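# Tighten the shoe's lace knot down onto the shoe

## Task

Draw the lace's loose knot down until it sits snug against the shoe, with the shoe still upright on the table at the end; a toppled shoe, or one no longer on the table, means failure.

## Robot and tools

Robot: two arms, left_arm and right_arm, each ending in a two-finger gripper. Base positions in the scene frame: left_arm (-0.028, +0.295, +0.014) m, right_arm (-0.027, -0.311, +0.044) m, both turned almost not at all about z. A camera stand sits behind the arms.

Frames. Scene frame: origin at table-top height midway between the nominal bases, +x pointing out over the table, +y toward left_arm, +z up. Arm names do not match left/right in the pictures. Every hand pose, velocity, Hand target and wrist-camera pose an arm reports is in that arm's own base frame. The table and the fixed cameras use the scene frame. Offsets you send are along the current Hand target's own axes. On the gripper, the fingers point along its +z and open and shut along its y; end_effector_position is the point between the pads, roughly 1 cm short of the fingertips.

The row. Every command row is 14 numbers, each in [-1, 1], always for both arms: dx, dy, dz, rx, ry, rz, opening for left_arm, then those seven for right_arm. The first six of each arm are an offset, not a pose: a displacement from that arm's Hand target as it stood when the action or move began. Scale: 1.0 equals 0.6 m for dx, dy, dz, and 180 degrees for the rotation; rx, ry, rz form a single rotation vector. The opening is absolute: +1 fully open (0.094 m), -1 shut. A 0 in the opening slot is a real command (half open), so to keep a gripper as it is, resend its present opening (see Tool commands in the result). Sending six zeros for an arm re-requests its Hand target.

execute_actions: argument actions, a list of actions; each action is a table of up to 15 rows, one row per 1/30 s step, and a shorter table repeats its final row to fill 15 steps (one action = 0.5 s). All rows of one action are measured from that action's starting Hand target, not from the previous row; the next action starts from the new Hand target, so sending the same offset twice moves twice as far. Optional cameras: list of names, ["all"], or []. An empty actions list returns images and the full state.

move: target is either one 14-number row or a list of up to 15 rows; every row in the list is an offset from the same starting Hand targets. Straight-line paths, no obstacle avoidance, all arms finishing together, capped at 10 s. speed: m/s, 0.002 to 2.9, default 0.25 (turning up to twice that in rad/s); one value or one per target. blend: corner rounding in metres for lists; 0 means stop at each point. opening_speed: rate of the opening change per second on the -1..+1 scale, at least 0.2; use it to close gently. grip_force: newtons per finger pad, 10 to 50, one value or one per arm; it persists; low force closes slowly (about 8 s from open at 20). blocking=false returns after about 0.5 s while the move continues. The result adds a move: line giving the ending (done, off_target, moving, held, fault) and limits (paced = pose clipped, held = steps withheld). Done means at rest within 10 mm and 2 degrees of target; it says nothing about contact.

wait: seconds from 0 to 10; arms hold their last command. stop: brakes a running move (needs some distance). zoom_image: camera (cam_high, cam_low, cam_left_wrist, cam_right_wrist) and region [x0, y0, x1, y1] in pixels, origin top-left, at most 504 by 504, only on the most recent images. finished_scene: scene, this scene's number; final, and make no further call in the same reply after it.

Results: per arm end_effector_position (m) and end_effector_quat_wxyz, Hand target, grip_measured (opening on the -1..+1 scale; last Joint positions entry is the opening in metres; reads up to ~2.5 mm wide when empty and narrower than a squeezed part), Joint positions in order waist, shoulder, elbow, wrist pitch, wrist yaw, wrist roll, Joint torques (include gravity, noisy, offsets; entries 1-3 wrap at ±28 N m), Joint velocities (may say within noise), Tool commands, Motor temperatures, and for action calls some intermediate end_effector_position samples. Images are 672x504.

Behaviour: per step the commanded orientation is clipped to 40 degrees from the measured one. Grippers often stop a few centimetres short of target from friction or weight; that is not contact. Another command, even all zeros, asks again; if still short, send the remaining distance. A blocked arm keeps pushing until you command its target back beyond the gripper. Grip force jumps to the limit about 0.06 below the reading at first contact. Joint ranges (rad): waist -2.618 to 3.054, shoulder 0 to 3.142, elbow 0 to 3.142, wrist pitch -1.571 to 1.571, wrist yaw -1.571 to 1.571, wrist roll -2.094 to 2.094.

Avoid: knocking the shoe over or off the table; dropping or releasing moving parts; fast or hard contacts, especially with fixed or heavy things; any contact or press between the two arms, including closing one gripper on the other's fingers (the clearance check does not prevent gripper-to-gripper contact); strain on wrist camera cables; paths passing near an arm's own base; long holds at full stretch or pushing toward unreachable poses, which heat motors (MOTOR HOT at 75 °C, arm folds and idles at 90 °C, goes limp at 100 °C).

Each tool is called after "Request:" as name(argument=value, ...) on one line, values as JSON.

## Session

Request:
execute_actions(actions=[])

Request:
zoom_image(camera="cam_high", region=[240, 180, 500, 350])

Scene clock: 0.00 s.
left_arm: end_effector_position=(+0.4022, +0.0061, +0.1187) grip_measured=+1.000 end_effector_quat_wxyz=(+0.632, -0.012, +0.775, +0.013) | right_arm: end_effector_position=(+0.4121, +0.0085, +0.0996) grip_measured=+1.000 end_effector_quat_wxyz=(+0.584, -0.003, +0.809, -0.067)
Joint positions: left_arm=[-0.006 1.579 0.331 1.045 -0.041 -0.003 0.094] | right_arm=[0.108 1.606 0.418 0.867 0.207 -0.049 0.094]
Joint velocities: within noise
Joint torques (N m): no reading
Motor temperatures (°C): left_arm=[24 25 29 27 23 22 23] | right_arm=[26 24 28 24 24 25 24]
Heat: left arm: 29 °C; right arm: 28 °C.
Hand target: left_arm +0.4027, +0.0061, +0.1194; +0.631, -0.012, +0.775, +0.013 | right_arm +0.4143, +0.0085, +0.1055; +0.590, -0.001, +0.804, -0.066
Tool commands: left_gripper/opening=+1.0 right_gripper/opening=+1.0
camera_calibration:
cam_left_wrist: T_world_to_cam=[[0.0439117, -0.999007, 0.00758235, -0.0128083], [-0.605479, -0.0326495, -0.795192, 0.37494], [0.794649, 0.0303273, -0.606311, -0.154436], [0, 0, 0, 1]] pos_world=[0.350303, 0.00412963, 0.20461]
cam_right_wrist: T_world_to_cam=[[-0.0642417, -0.993668, 0.0921749, 0.0279577], [-0.69939, -0.0210558, -0.71443, 0.395206], [0.711847, -0.110362, -0.693609, -0.133873], [0, 0, 0, 1]] pos_world=[0.373497, 0.0213275, 0.186915]

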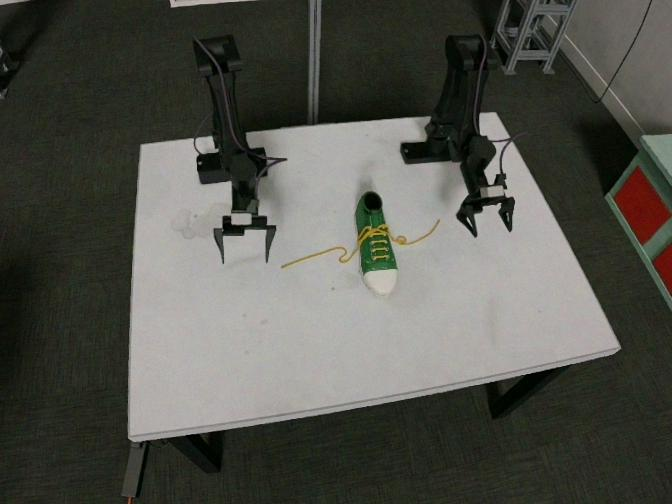

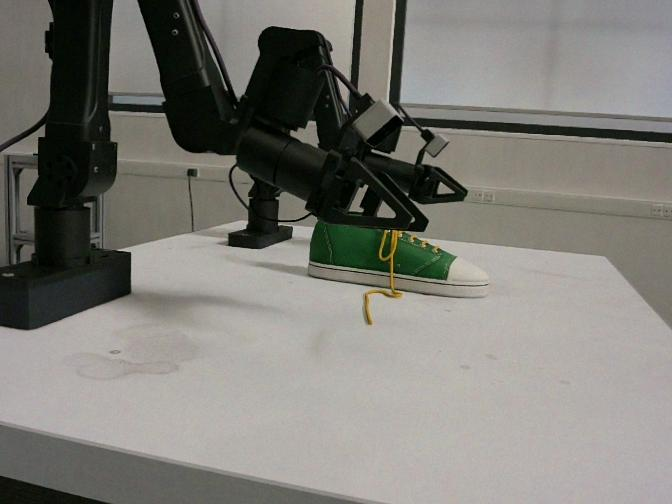

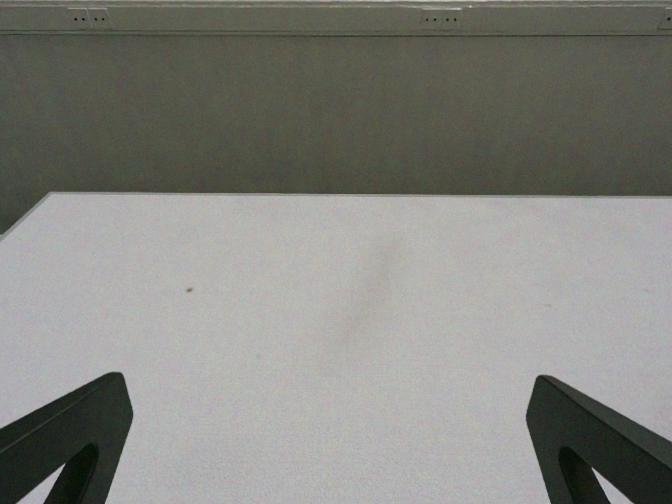

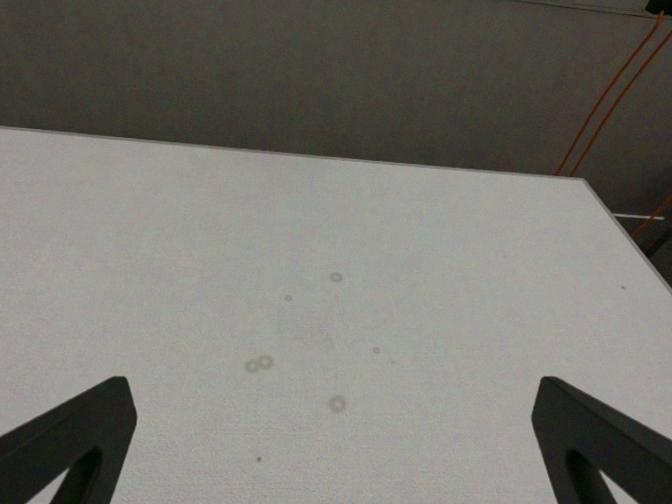

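Scaled by 1.938 from the camera's 672x504 image, which has a finer 960x720 frame.

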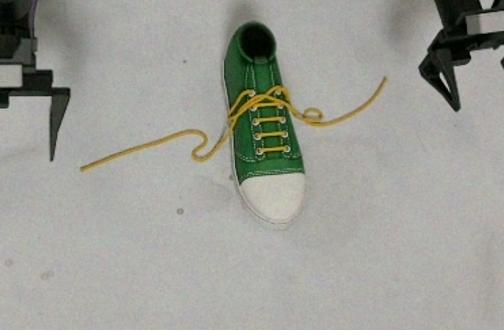

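Request:
move(target=[0.0853,-0.2367,-0.1445,0.2237,0.3926,0.2723,0,0.0918,0.1648,-0.0763,-0.3871,0.243,-0.4839,0], speed=0.5, cameras=["all"])

Scene clock: 33.87 s.
left_arm: end_effector_position=(+0.3116, -0.1391, +0.0853) grip_measured=+0.002 end_effector_quat_wxyz=(+0.007, +0.473, +0.881, -0.003) | right_arm: end_effector_position=(+0.3573, +0.1046, +0.0522) grip_measured=+0.001 end_effector_quat_wxyz=(+0.000, +0.779, -0.627, +0.001)
Joint positions: left_arm=[-0.419 1.834 1.443 -1.167 0.008 0.568 0.047] | right_arm=[0.282 1.986 1.516 -1.099 0.001 -1.503 0.047]
Joint torques (N m): left_arm=[-0.25 -6.54 8.62 0.11 -0.1 0.04] | right_arm=[0.25 -7.79 11.02 0.09 0.02 -0.11]
Motor temperatures (°C): left_arm=[24 27 32 33 23 22 23] | right_arm=[26 27 31 28 23 25 24]
Heat: left arm: 33 °C; right arm: 31 °C.
Hand target: left_arm +0.3124, -0.1390, +0.0862; +0.000, +0.477, +0.879, +0.000 | right_arm +0.3617, +0.1069, +0.0559; +0.001, +0.783, -0.622, +0.000
Off the commanded pose: left_arm 0.001 m, 1 deg | right_arm 0.006 m, 1 deg.
move: done
camera_calibration:
cam_left_wrist: T_world_to_cam=[[-0.825804, -0.563917, -0.00667429, 0.179134], [-0.514345, 0.748252, 0.419009, 0.265409], [-0.231292, 0.349452, -0.907958, 0.291417], [0, 0, 0, 1]] pos_world=[0.351844, -0.199412, 0.154581]
cam_right_wrist: T_world_to_cam=[[0.980208, 0.197592, -0.0122286, -0.367985], [0.182812, -0.879722, 0.43894, 0.039411], [0.0759732, -0.432488, -0.898433, 0.154503], [0, 0, 0, 1]] pos_world=[0.341759, 0.174202, 0.117011]

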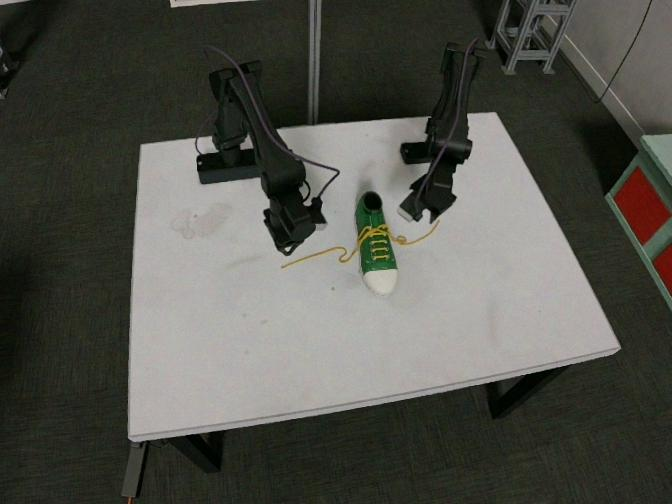

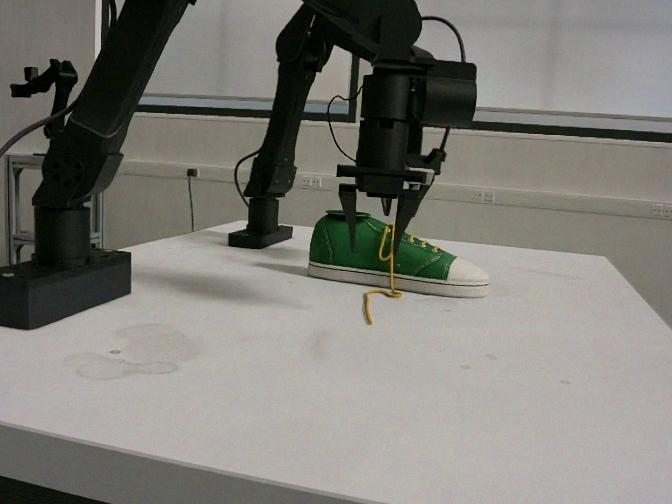

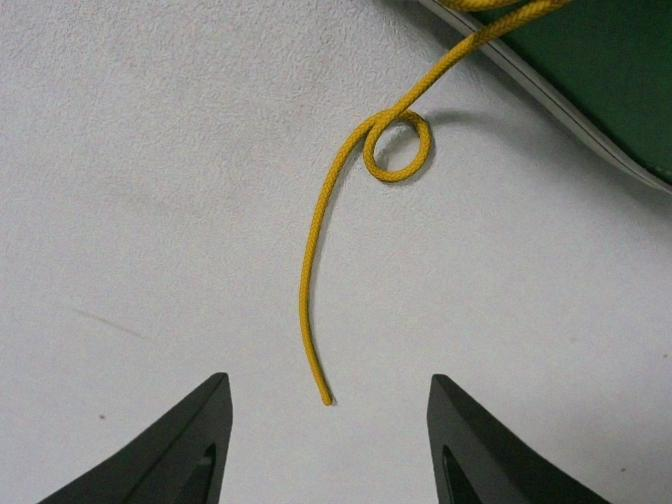

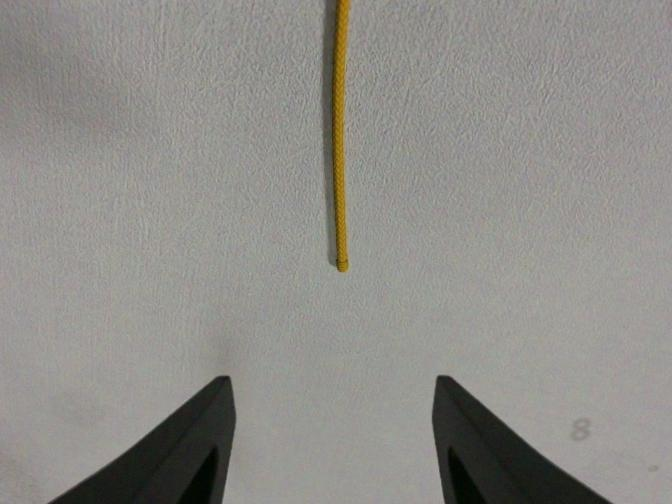

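Request:
move(target=[[0.0932,0.017,0.11,0,0,0,0,-0.022,0.0032,0.105,0,0,0,0],[0.0932,0.017,0.1433,0,0,0,0,-0.022,0.0032,0.138,0,0,0,0],[0.0932,0.017,0.1433,0,0,0,-1,-0.022,0.0032,0.138,0,0,0,-1]], speed=[0.25,0.06,0.06], blend=[0.01,0,0], cameras=["all"])

Scene clock: 50.77 s.
left_arm: end_effector_position=(+0.2894, -0.0864, +0.0014) grip_measured=-0.987 end_effector_quat_wxyz=(-0.006, +0.475, +0.880, -0.001) | right_arm: end_effector_position=(+0.3624, +0.1192, -0.0170) grip_measured=-0.995 end_effector_quat_wxyz=(-0.007, +0.784, -0.621, +0.006)
Joint positions: left_arm=[-0.294 1.819 1.072 -0.836 -0.001 0.696 0.001] | right_arm=[0.316 2.094 1.386 -0.844 0.002 -1.486 0]
Joint torques (N m): left_arm=[0.29 -7.27 4.72 0.46 0.02 0.06] | right_arm=[0.4 -8.35 5.08 0.53 0 0.07]
Heat: left arm: 34 °C; right arm: 35 °C.
Hand target: left_arm +0.2906, -0.0867, +0.0002; +0.000, +0.477, +0.879, +0.000 | right_arm +0.3568, +0.1192, -0.0269; +0.001, +0.783, -0.622, +0.000
Off the commanded pose: left_arm 0.002 m, 1 deg | right_arm 0.011 m, 1 deg.
move: off_target (right_arm); target 3's new opening was sent with right_arm's hand 0.011 m and 1 deg from that target
camera_calibration:
cam_left_wrist: T_world_to_cam=[[-0.827772, -0.561064, 0.00105696, 0.190849], [-0.502721, 0.742528, 0.442634, 0.245931], [-0.249131, 0.365868, -0.896702, 0.198274], [0, 0, 0, 1]] pos_world=[0.33101, -0.148074, 0.0687334]
cam_right_wrist: T_world_to_cam=[[0.976747, 0.214344, 0.0046283, -0.37717], [0.19066, -0.878288, 0.438474, 0.0787597], [0.0980495, -0.427396, -0.898732, 0.0895448], [0, 0, 0, 1]] pos_world=[0.344603, 0.188289, 0.0476883]

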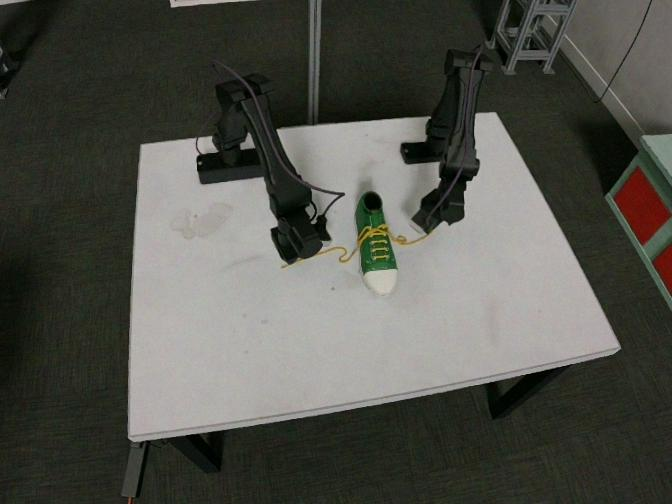

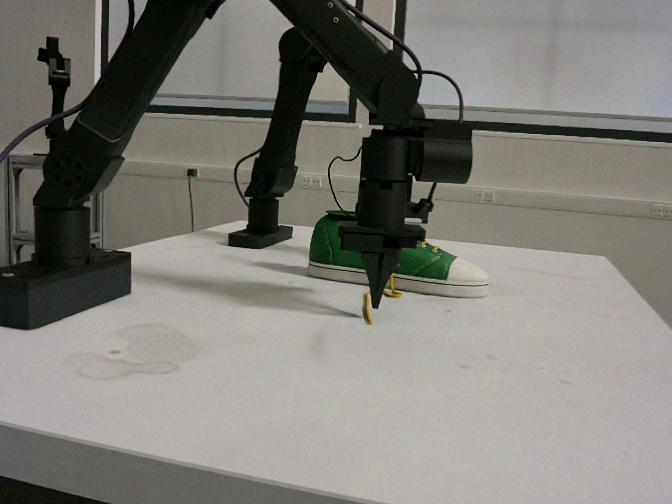

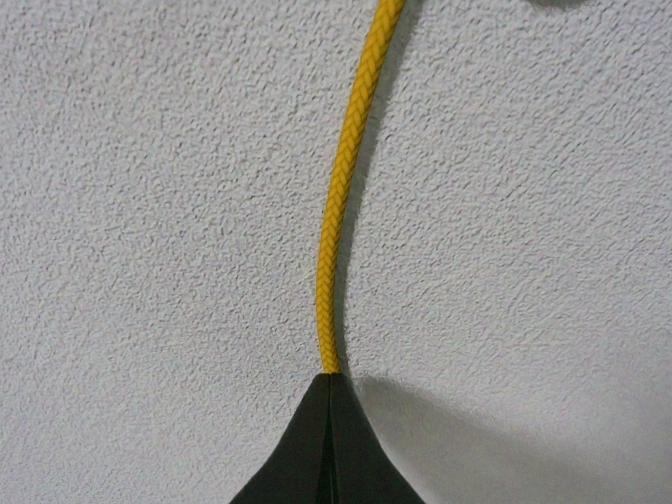

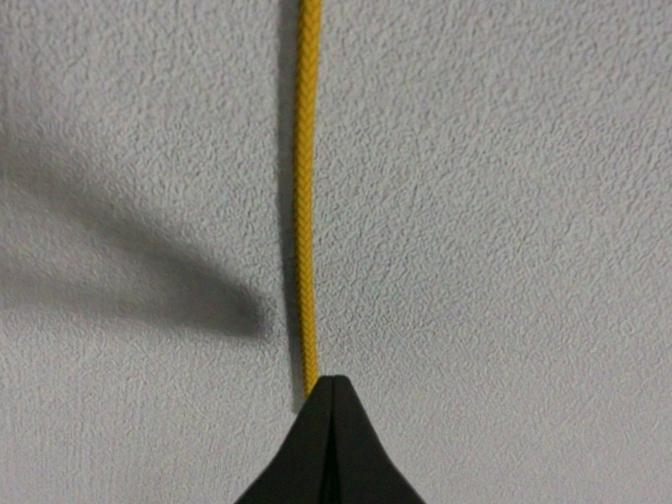

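Request:
move(target=[[-0.02,0,0,0,0,0,-0.3,-0.025,0.008,0,0,0,0,-0.3],[-0.02,0,0.011,0,0,0,-0.3,-0.025,0.008,0.02,0,0,0,-0.3]], speed=0.08, cameras=["cam_left_wrist","cam_right_wrist"])

Scene clock: 61.33 s.
left_arm: end_effector_position=(+0.2920, -0.0931, -0.0039) grip_measured=-0.302 end_effector_quat_wxyz=(-0.006, +0.477, +0.879, -0.001) | right_arm: end_effector_position=(+0.3537, +0.1326, -0.0302) grip_measured=-0.301 end_effector_quat_wxyz=(-0.005, +0.784, -0.621, +0.005)
Joint positions: left_arm=[-0.312 1.845 1.081 -0.82 -0.001 0.681 0.033] | right_arm=[0.357 2.109 1.35 -0.798 0.003 -1.445 0.033]
Joint torques (N m): left_arm=[-0.65 -6.2 6.12 0.43 0.02 -0.04] | right_arm=[0.39 -8.42 5.05 0.53 -0.01 0.07]
Heat: left arm: 33 °C; right arm: 33 °C.
Hand target: left_arm +0.2970, -0.0967, -0.0065; +0.000, +0.477, +0.879, +0.000 | right_arm +0.3486, +0.1326, -0.0390; +0.001, +0.783, -0.622, +0.000
Off the commanded pose: left_arm 0.007 m, 1 deg | right_arm 0.010 m, 1 deg.
move: done
camera_calibration:
cam_left_wrist: T_world_to_cam=[[-0.830158, -0.557527, 0.000888705, 0.190234], [-0.499563, 0.744556, 0.442801, 0.253812], [-0.247535, 0.367151, -0.896619, 0.196282], [0, 0, 0, 1]] pos_world=[0.333307, -0.154981, 0.0634332]
cam_right_wrist: T_world_to_cam=[[0.976757, 0.214349, 0.000521042, -0.371636], [0.192366, -0.877651, 0.439004, 0.097151], [0.0945572, -0.4287, -0.898485, 0.0857562], [0, 0, 0, 1]] pos_world=[0.336201, 0.201688, 0.0345947]
Images, in order (width x height): cam_left_wrist 672x504, cam_right_wrist 672x504.

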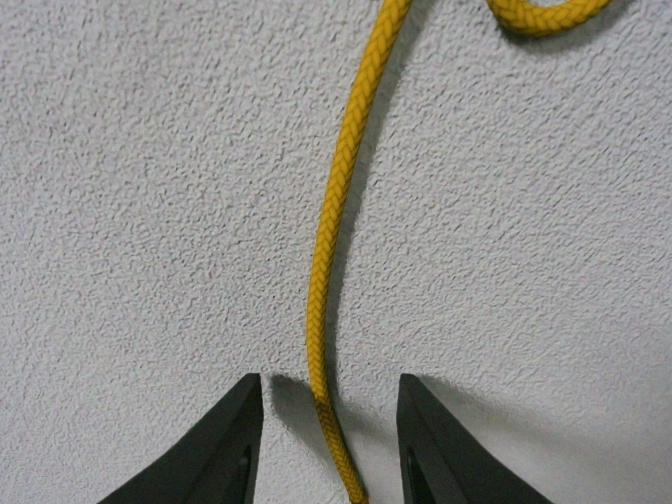

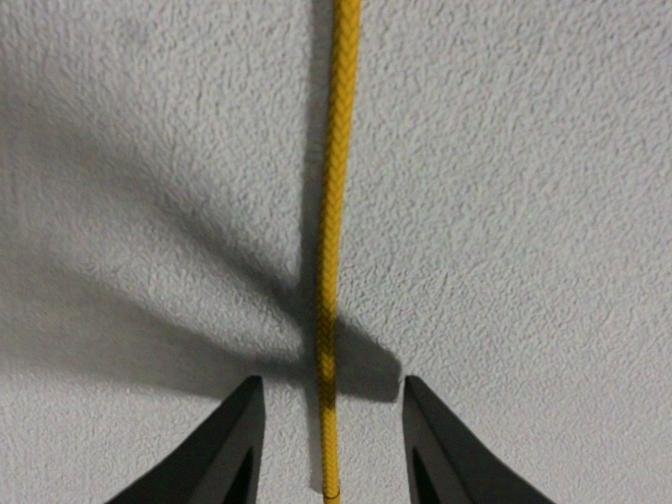

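Request:
move(target=[[0,0,0.006,0,0,0,-0.3,0,0,0.015,0,0,0,-0.3],[0,0,0.006,0,0,0,-1,0,0,0.015,0,0,0,-1]], speed=0.06, cameras=["cam_left_wrist","cam_right_wrist","cam_low"])

Scene clock: 65.37 s.
left_arm: end_effector_position=(+0.2950, -0.0939, -0.0052) grip_measured=-0.986 end_effector_quat_wxyz=(-0.002, +0.476, +0.879, +0.000) | right_arm: end_effector_position=(+0.3559, +0.1334, -0.0328) grip_measured=-0.977 end_effector_quat_wxyz=(-0.009, +0.784, -0.621, +0.007)
Joint positions: left_arm=[-0.312 1.85 1.082 -0.807 -0.002 0.681 0.001] | right_arm=[0.357 2.114 1.347 -0.78 0.003 -1.445 0.001]
Joint torques (N m): left_arm=[-0.49 -6.02 5.55 0.46 0.01 -0.03] | right_arm=[0.39 -7.64 4.19 0.7 0 0.07]
Heat: left arm: 32 °C; right arm: 32 °C.
Hand target: left_arm +0.2971, -0.0967, -0.0101; +0.000, +0.477, +0.879, +0.000 | right_arm +0.3487, +0.1327, -0.0478; +0.000, +0.783, -0.622, +0.000
Off the commanded pose: left_arm 0.006 m, 0 deg | right_arm 0.017 m, 1 deg.
move: off_target (right_arm); target 2's new opening was sent with right_arm's hand 0.018 m and 2 deg from that target
camera_calibration:
cam_left_wrist: T_world_to_cam=[[-0.829882, -0.557915, -0.00510197, 0.192041], [-0.503675, 0.745206, 0.437012, 0.257704], [-0.240014, 0.365239, -0.899441, 0.193775], [0, 0, 0, 1]] pos_world=[0.335679, -0.155674, 0.0626486]
cam_right_wrist: T_world_to_cam=[[0.976723, 0.214304, 0.00923069, -0.37359], [0.188729, -0.879023, 0.437836, 0.100061], [0.101944, -0.425903, -0.899007, 0.0804699], [0, 0, 0, 1]] pos_world=[0.337806, 0.20229, 0.031981]
Images, in order (width x height): cam_low 672x504, cam_left_wrist 672x504, cam_right_wrist 672x504.

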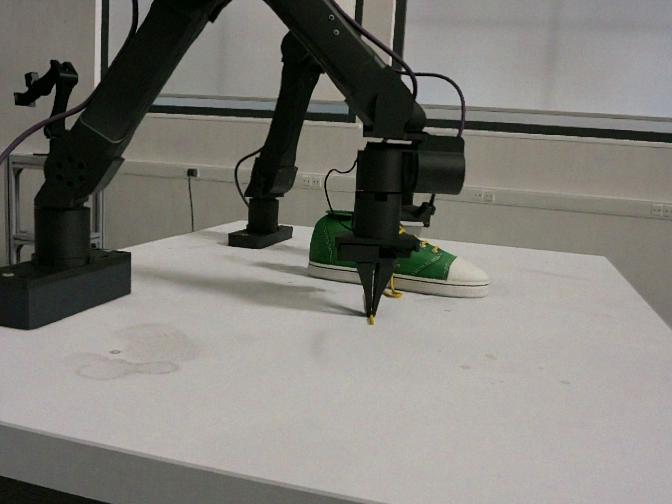

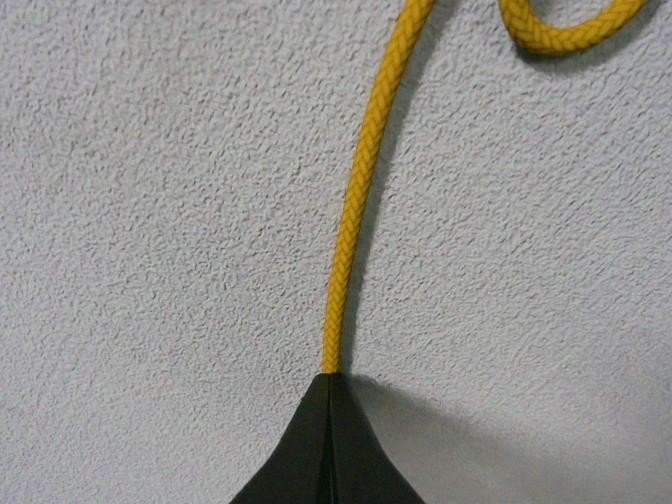

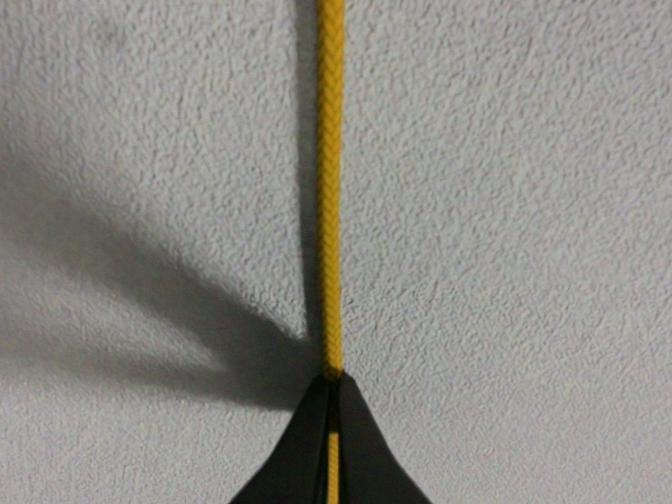

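Request:
move(target=[0.03,0,-0.06,0,0,0,-1,0.03,0,-0.085,0,0,0,-1], speed=0.1, cameras=["all"])

Scene clock: 69.50 s.
left_arm: end_effector_position=(+0.2847, -0.0821, +0.0172) grip_measured=-0.987 end_effector_quat_wxyz=(-0.007, +0.477, +0.879, -0.001) | right_arm: end_effector_position=(+0.3431, +0.1135, -0.0143) grip_measured=-0.979 end_effector_quat_wxyz=(+0.017, +0.781, -0.624, -0.009)
Joint positions: left_arm=[-0.285 1.772 1.082 -0.895 -0.002 0.709 0.001] | right_arm=[0.318 2.07 1.359 -0.898 0.003 -1.474 0.001]
Joint torques (N m): left_arm=[0.47 -7.84 7.34 0.08 0.06 0.07] | right_arm=[-0.49 -11.34 9.81 0.01 -0.01 -0.11]
Heat: left arm: 32 °C; right arm: 32 °C.
Hand target: left_arm +0.2873, -0.0815, +0.0260; +0.000, +0.477, +0.879, +0.000 | right_arm +0.3528, +0.1152, +0.0032; +0.000, +0.783, -0.622, +0.000
Off the commanded pose: left_arm 0.009 m, 1 deg | right_arm 0.020 m, 2 deg.
move: off_target (right_arm)
camera_calibration:
cam_left_wrist: T_world_to_cam=[[-0.830144, -0.557548, 0.0011215, 0.190345], [-0.499287, 0.744289, 0.443562, 0.232492], [-0.248142, 0.36766, -0.896243, 0.209619], [0, 0, 0, 1]] pos_world=[0.326109, -0.143983, 0.0845317]
cam_right_wrist: T_world_to_cam=[[0.977559, 0.204223, -0.0516794, -0.357047], [0.205645, -0.871913, 0.444384, 0.0704179], [0.0456934, -0.44504, -0.894344, 0.111613], [0, 0, 0, 1]] pos_world=[0.329453, 0.183987, 0.0500757]

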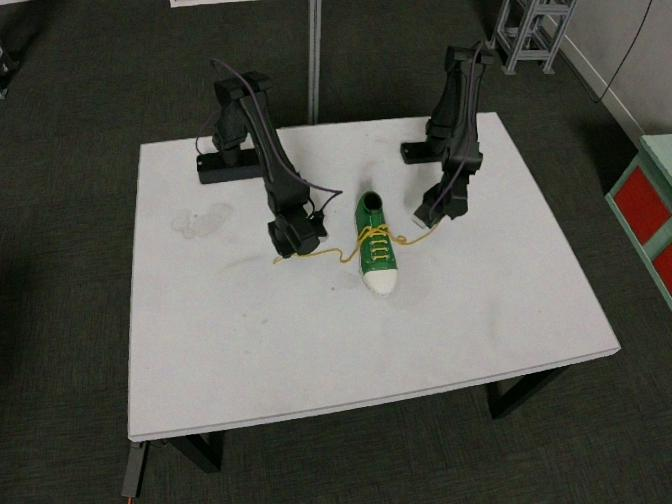

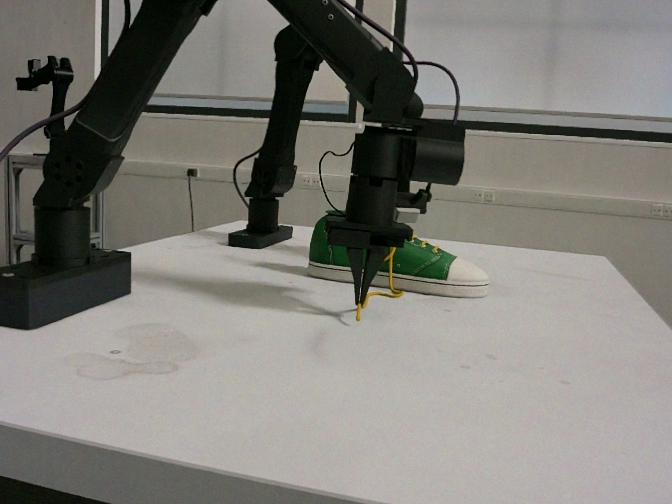

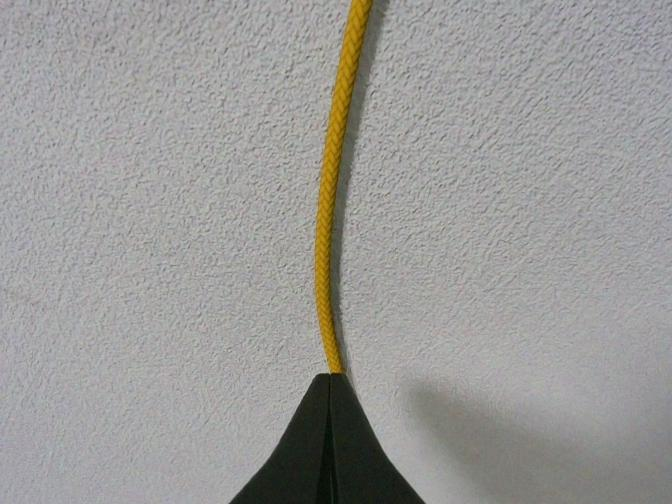

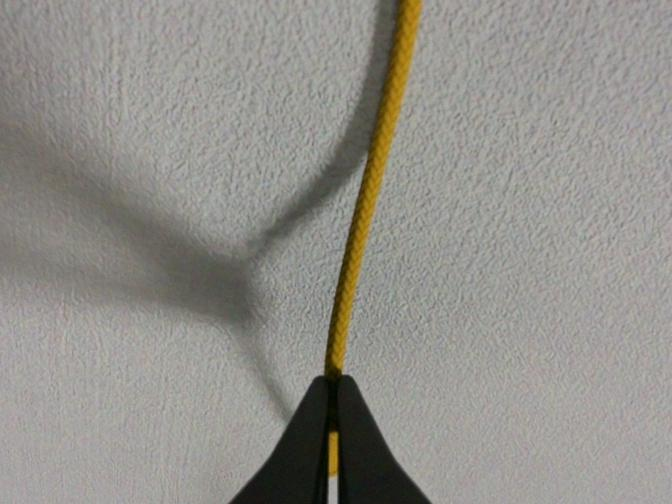

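Request:
move(target=[[-0.05,0,0.02,0,0,0,-0.3,0,0,0,0,0,0,-1],[-0.05,0,0.088,0,0,0,-0.3,0,0,0,0,0,0,-1],[-0.05,0,0.088,0,0,0,-1,0,0,0,0,0,0,-1],[0.01,0,0.02,0,0,0,-1,0.02,0,0,0,0,0,-1]], speed=[0.1,0.06,0.06,0.1], cameras=["cam_left_wrist","cam_high"])

Scene clock: 76.27 s.
left_arm: end_effector_position=(+0.2907, -0.0783, +0.0115) grip_measured=-0.962 end_effector_quat_wxyz=(+0.006, +0.476, +0.879, +0.005) | right_arm: end_effector_position=(+0.3462, +0.1028, -0.0142) grip_measured=-0.979 end_effector_quat_wxyz=(+0.017, +0.781, -0.624, -0.010)
Joint positions: left_arm=[-0.27 1.775 1.061 -0.843 -0.007 0.722 0.002] | right_arm=[0.287 2.07 1.359 -0.899 0.003 -1.506 0.001]
Joint torques (N m): left_arm=[0.49 -7.86 5.2 0.11 0.07 0.09] | right_arm=[-0.62 -11.56 9.37 0.03 0 -0.1]
Heat: left arm: 32 °C; right arm: 34 °C.
Hand target: left_arm +0.2841, -0.0765, +0.0140; +0.000, +0.477, +0.879, +0.000 | right_arm +0.3554, +0.1035, +0.0032; +0.001, +0.783, -0.622, +0.000
Off the commanded pose: left_arm 0.007 m, 1 deg | right_arm 0.020 m, 2 deg.
move: off_target (right_arm); target 3's new opening was sent with left_arm's hand 0.018 m and 0 deg from that target
camera_calibration:
cam_left_wrist: T_world_to_cam=[[-0.829028, -0.558853, -0.0199032, 0.197131], [-0.512213, 0.744596, 0.428035, 0.239135], [-0.224389, 0.365048, -0.903543, 0.197457], [0, 0, 0, 1]] pos_world=[0.330222, -0.139973, 0.0799762]
Images, in order (width x height): cam_high 672x504, cam_left_wrist 672x504.

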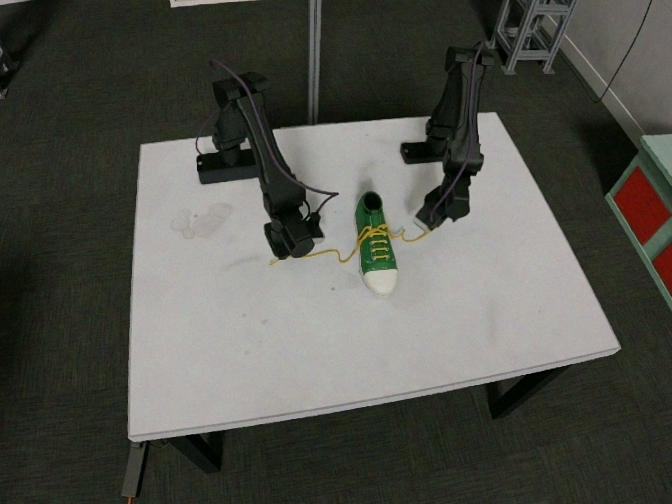

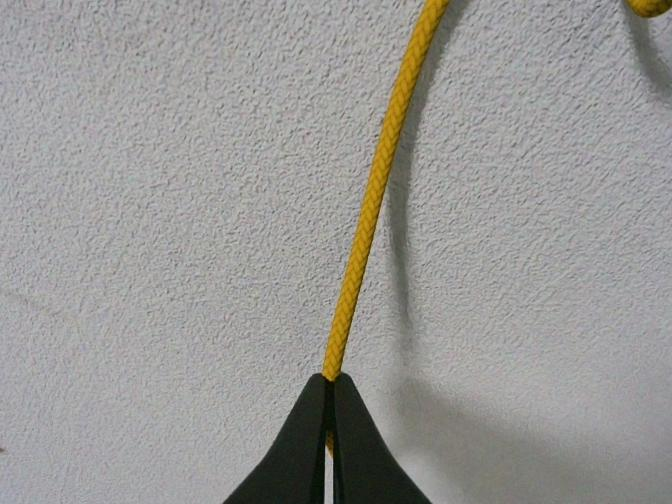

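Request:
move(target=[0.124,0.049,-0.02,0,0,0,-1,0.13,0.03,-0.02,0,0,0,-1], speed=0.1, cameras=["all"])

Request:
zoom_image(camera="cam_high", region=[300, 170, 450, 300])

Scene clock: 81.53 s.
left_arm: end_effector_position=(+0.2758, +0.0025, +0.0233) grip_measured=-0.962 end_effector_quat_wxyz=(+0.004, +0.475, +0.880, +0.006) | right_arm: end_effector_position=(+0.3638, +0.0234, +0.0074) grip_measured=-0.979 end_effector_quat_wxyz=(+0.000, +0.780, -0.626, +0.004)
Joint positions: left_arm=[0.001 1.665 0.983 -0.877 -0.007 0.991 0.002] | right_arm=[0.064 2.007 1.359 -0.916 0.005 -1.724 0.001]
Joint torques (N m): left_arm=[0.13 -7.42 4.74 0.13 0.04 0.08] | right_arm=[-0.09 -11.37 5.53 0.09 -0.03 -0.1]
Motor temperatures (°C): left_arm=[24 29 32 28 23 22 23] | right_arm=[26 31 34 25 23 25 25]
Heat: left arm: 32 °C; right arm: 34 °C.
Hand target: left_arm +0.2682, +0.0019, +0.0260; +0.000, +0.477, +0.879, +0.000 | right_arm +0.3555, +0.0234, +0.0152; +0.001, +0.783, -0.622, +0.000
Off the commanded pose: left_arm 0.008 m, 1 deg | right_arm 0.011 m, 1 deg.
move: off_target (right_arm)
camera_calibration:
cam_left_wrist: T_world_to_cam=[[-0.828017, -0.560335, -0.0203084, 0.229931], [-0.512748, 0.742046, 0.431807, 0.166406], [-0.226887, 0.367957, -0.901737, 0.175944], [0, 0, 0, 1]] pos_world=[0.31563, -0.059382, 0.0914699]
cam_right_wrist: T_world_to_cam=[[0.979661, 0.200494, -0.00812684, -0.358817], [0.18319, -0.877113, 0.443975, -0.0137604], [0.0818863, -0.436434, -0.896002, 0.0765876], [0, 0, 0, 1]] pos_world=[0.347768, 0.0932968, 0.0718159]

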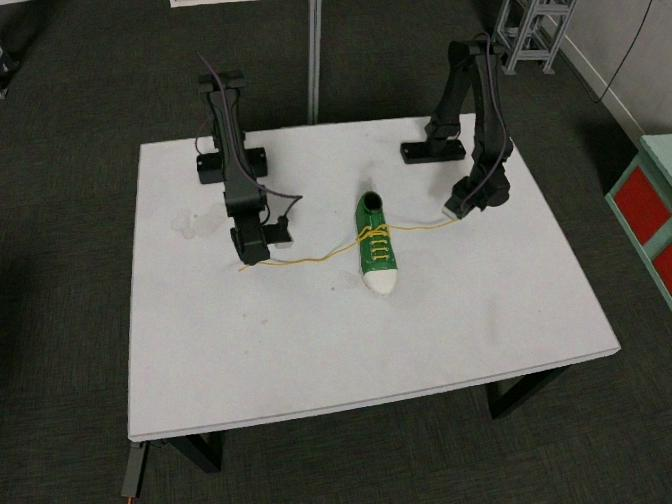

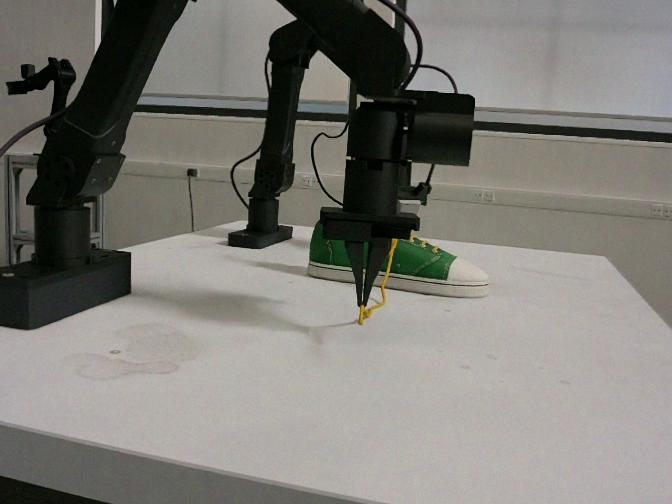

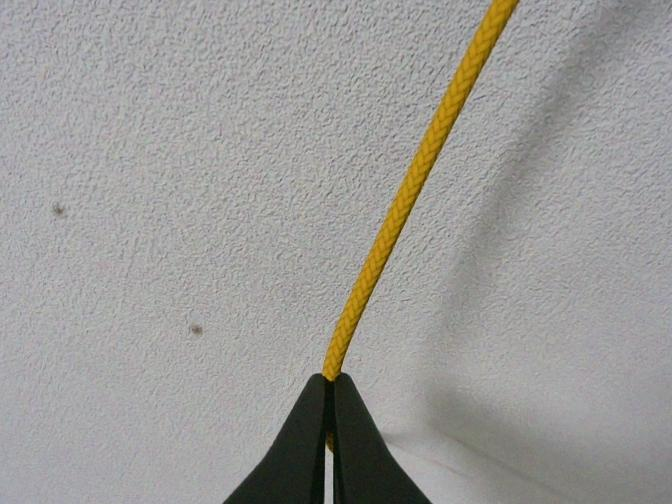

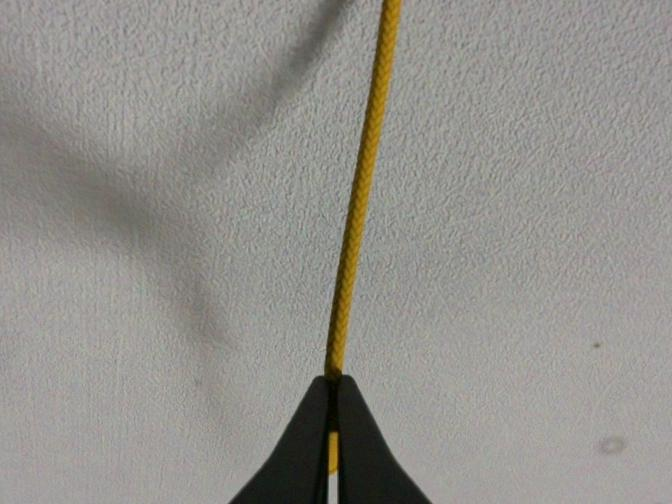

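Scaled by 3.360 from the camera's 672x504 image, which has a finer 960x720 frame.

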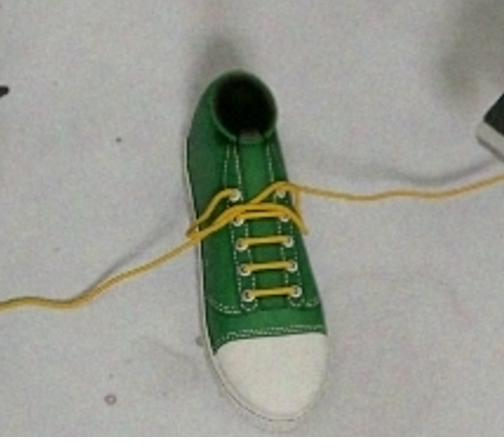

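Request:
move(target=[0.078,0.03,0,0,0,0,-1,0.068,0.015,0,0,0,0,-1], speed=0.08, cameras=["cam_high"])

Request:
zoom_image(camera="cam_high", region=[300, 170, 450, 300])

Scene clock: 86.17 s.
left_arm: end_effector_position=(+0.2646, +0.0527, +0.0231) grip_measured=-0.962 end_effector_quat_wxyz=(+0.002, +0.475, +0.880, +0.006) | right_arm: end_effector_position=(+0.3641, -0.0183, +0.0074) grip_measured=-0.979 end_effector_quat_wxyz=(+0.000, +0.780, -0.625, +0.004)
Joint positions: left_arm=[0.188 1.645 0.962 -0.877 -0.007 1.179 0.002] | right_arm=[-0.05 2.007 1.359 -0.916 0.006 -1.841 0.001]
Joint torques (N m): left_arm=[0.21 -7.28 4.89 0.11 0.07 0.05] | right_arm=[-0.32 -11.34 5.59 0.09 -0.03 -0.11]
Heat: left arm: 32 °C; right arm: 33 °C.
Hand target: left_arm +0.2577, +0.0510, +0.0259; +0.000, +0.477, +0.879, +0.000 | right_arm +0.3560, -0.0183, +0.0152; +0.001, +0.783, -0.622, +0.000
Off the commanded pose: left_arm 0.008 m, 1 deg | right_arm 0.011 m, 1 deg.
move: off_target (right_arm)
Images, in order (width x height): cam_high 672x504.

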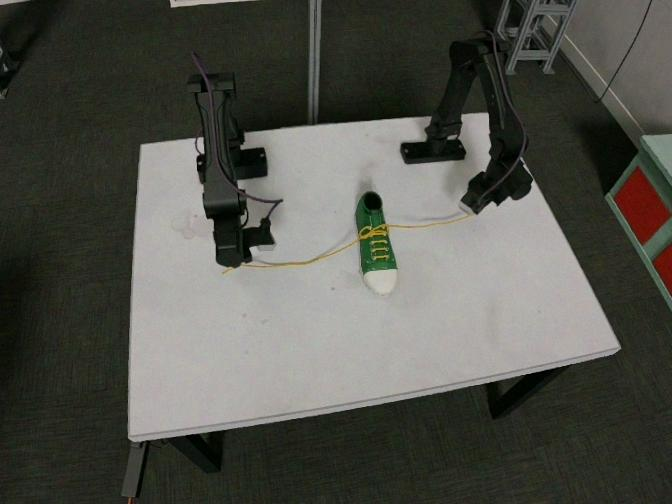

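Scaled by 3.360 from the camera's 672x504 image, which has a finer 960x720 frame.

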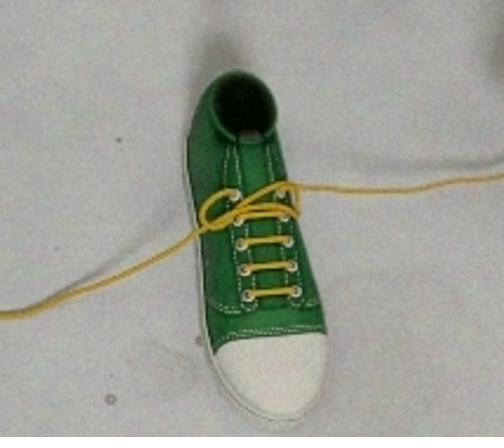

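Request:
move(target=[0.098,0.036,0,0,0,0,-1,0.1,0.022,0,0,0,0.11,-1], speed=0.08, cameras=["cam_high","cam_low"])

Request:
zoom_image(camera="cam_high", region=[300, 170, 450, 300])

Scene clock: 93.57 s.
left_arm: end_effector_position=(+0.2452, +0.1125, +0.0231) grip_measured=-0.962 end_effector_quat_wxyz=(+0.000, +0.476, +0.879, +0.006) | right_arm: end_effector_position=(+0.3524, -0.0774, +0.0074) grip_measured=-0.979 end_effector_quat_wxyz=(-0.005, -0.670, +0.743, +0.002)
Joint positions: left_arm=[0.422 1.645 0.962 -0.877 -0.007 1.414 0.002] | right_arm=[-0.216 2.007 1.359 -0.931 0.006 -1.684 0.001]
Joint torques (N m): left_arm=[0.47 -5.68 6.76 0.1 0.02 0.03] | right_arm=[-0.62 -9.03 9.8 0.06 -0.03 0.06]
Heat: left arm: 32 °C; right arm: 33 °C.
Hand target: left_arm +0.2438, +0.1120, +0.0259; +0.000, +0.477, +0.879, +0.000 | right_arm +0.3566, -0.0798, +0.0153; -0.001, -0.664, +0.747, +0.000
Off the commanded pose: left_arm 0.003 m, 1 deg | right_arm 0.009 m, 1 deg.
move: done
Images, in order (width x height): cam_high 672x504, cam_low 672x504.

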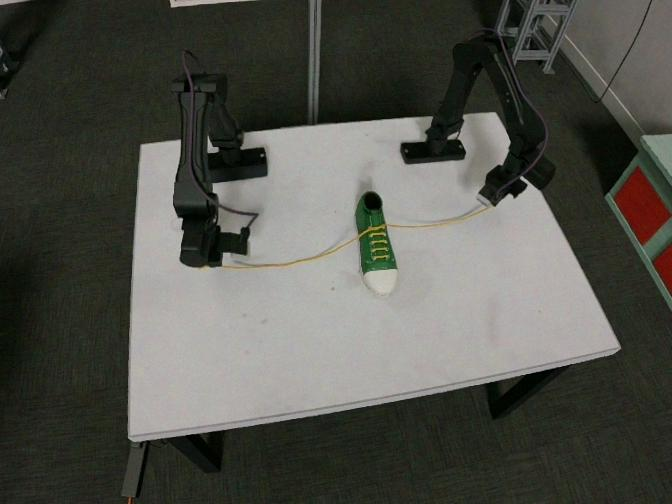

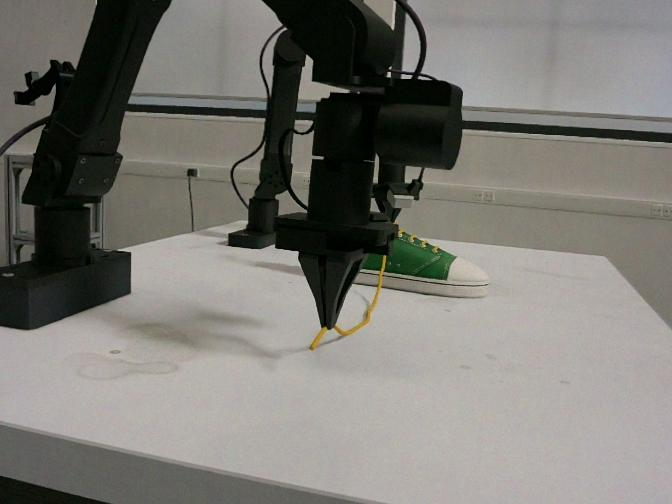

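Scaled by 3.360 from the camera's 672x504 image, which has a finer 960x720 frame.

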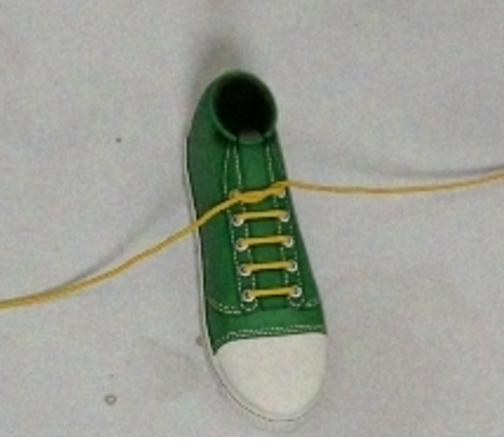

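Request:
move(target=[0.055,0.025,0,0,0,0,-1,0.055,0,0,0,0,0.04,-1], speed=0.05, cameras=["cam_high","cam_low"])

Request:
zoom_image(camera="cam_high", region=[300, 170, 450, 300])

Request:
zoom_image(camera="cam_low", region=[300, 180, 500, 330])

Scene clock: 102.00 s.
left_arm: end_effector_position=(+0.2373, +0.1396, +0.0241) grip_measured=-0.962 end_effector_quat_wxyz=(+0.005, +0.480, +0.877, -0.005) | right_arm: end_effector_position=(+0.3477, -0.1081, +0.0114) grip_measured=-0.979 end_effector_quat_wxyz=(-0.002, -0.623, +0.782, -0.001)
Joint positions: left_arm=[0.537 1.675 0.999 -0.897 0.014 1.54 0.002] | right_arm=[-0.302 2.007 1.376 -0.942 0.005 -1.646 0.001]
Joint torques (N m): left_arm=[1.31 -4.94 7.98 0.18 -0.16 0.08] | right_arm=[-0.9 -7.88 10.62 0.11 -0.02 0.07]
Heat: left arm: 32 °C; right arm: 34 °C.
Hand target: left_arm +0.2384, +0.1478, +0.0259; +0.000, +0.477, +0.879, +0.000 | right_arm +0.3529, -0.1125, +0.0154; +0.000, -0.616, +0.788, +0.000
Off the commanded pose: left_arm 0.008 m, 1 deg | right_arm 0.008 m, 1 deg.
move: done
Images, in order (width x height): cam_high 672x504, cam_low 672x504.

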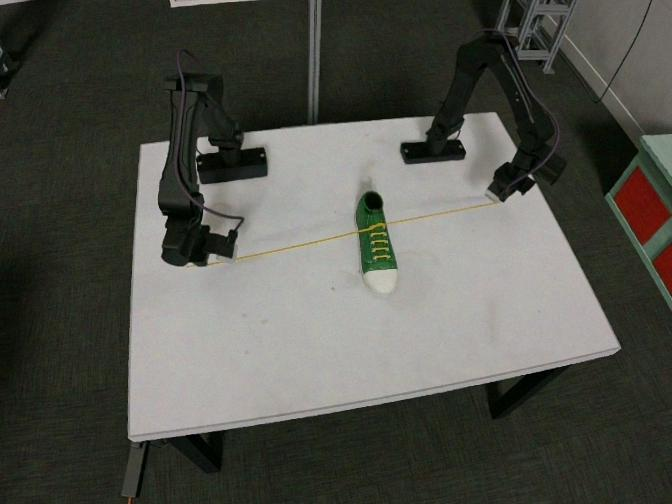

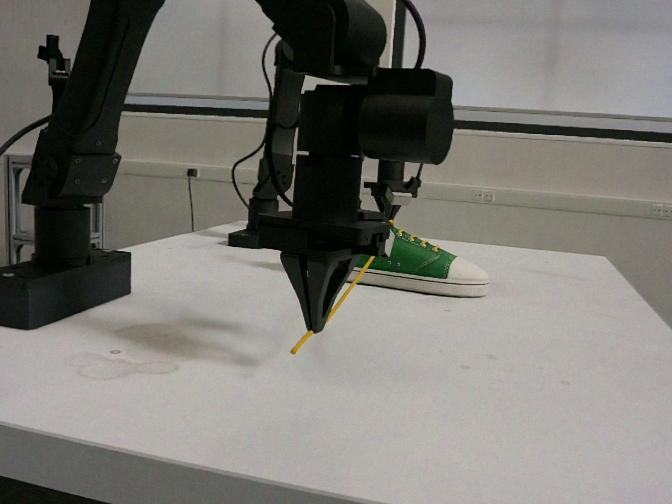

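Scaled by 3.360 from the camera's 672x504 image, which has a finer 960x720 frame.

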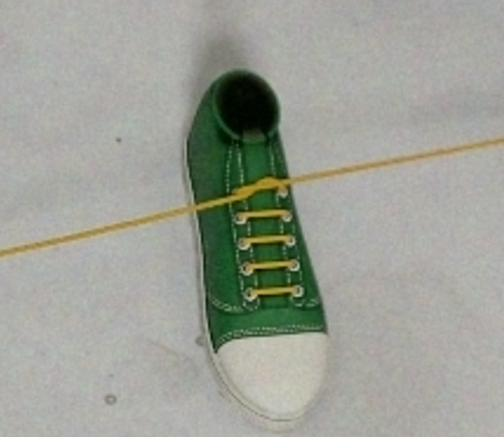

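Scaled by 2.520 from the camera's 672x504 image, which has a finer 960x720 frame.

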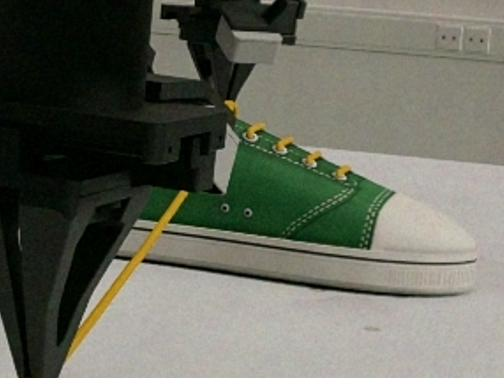

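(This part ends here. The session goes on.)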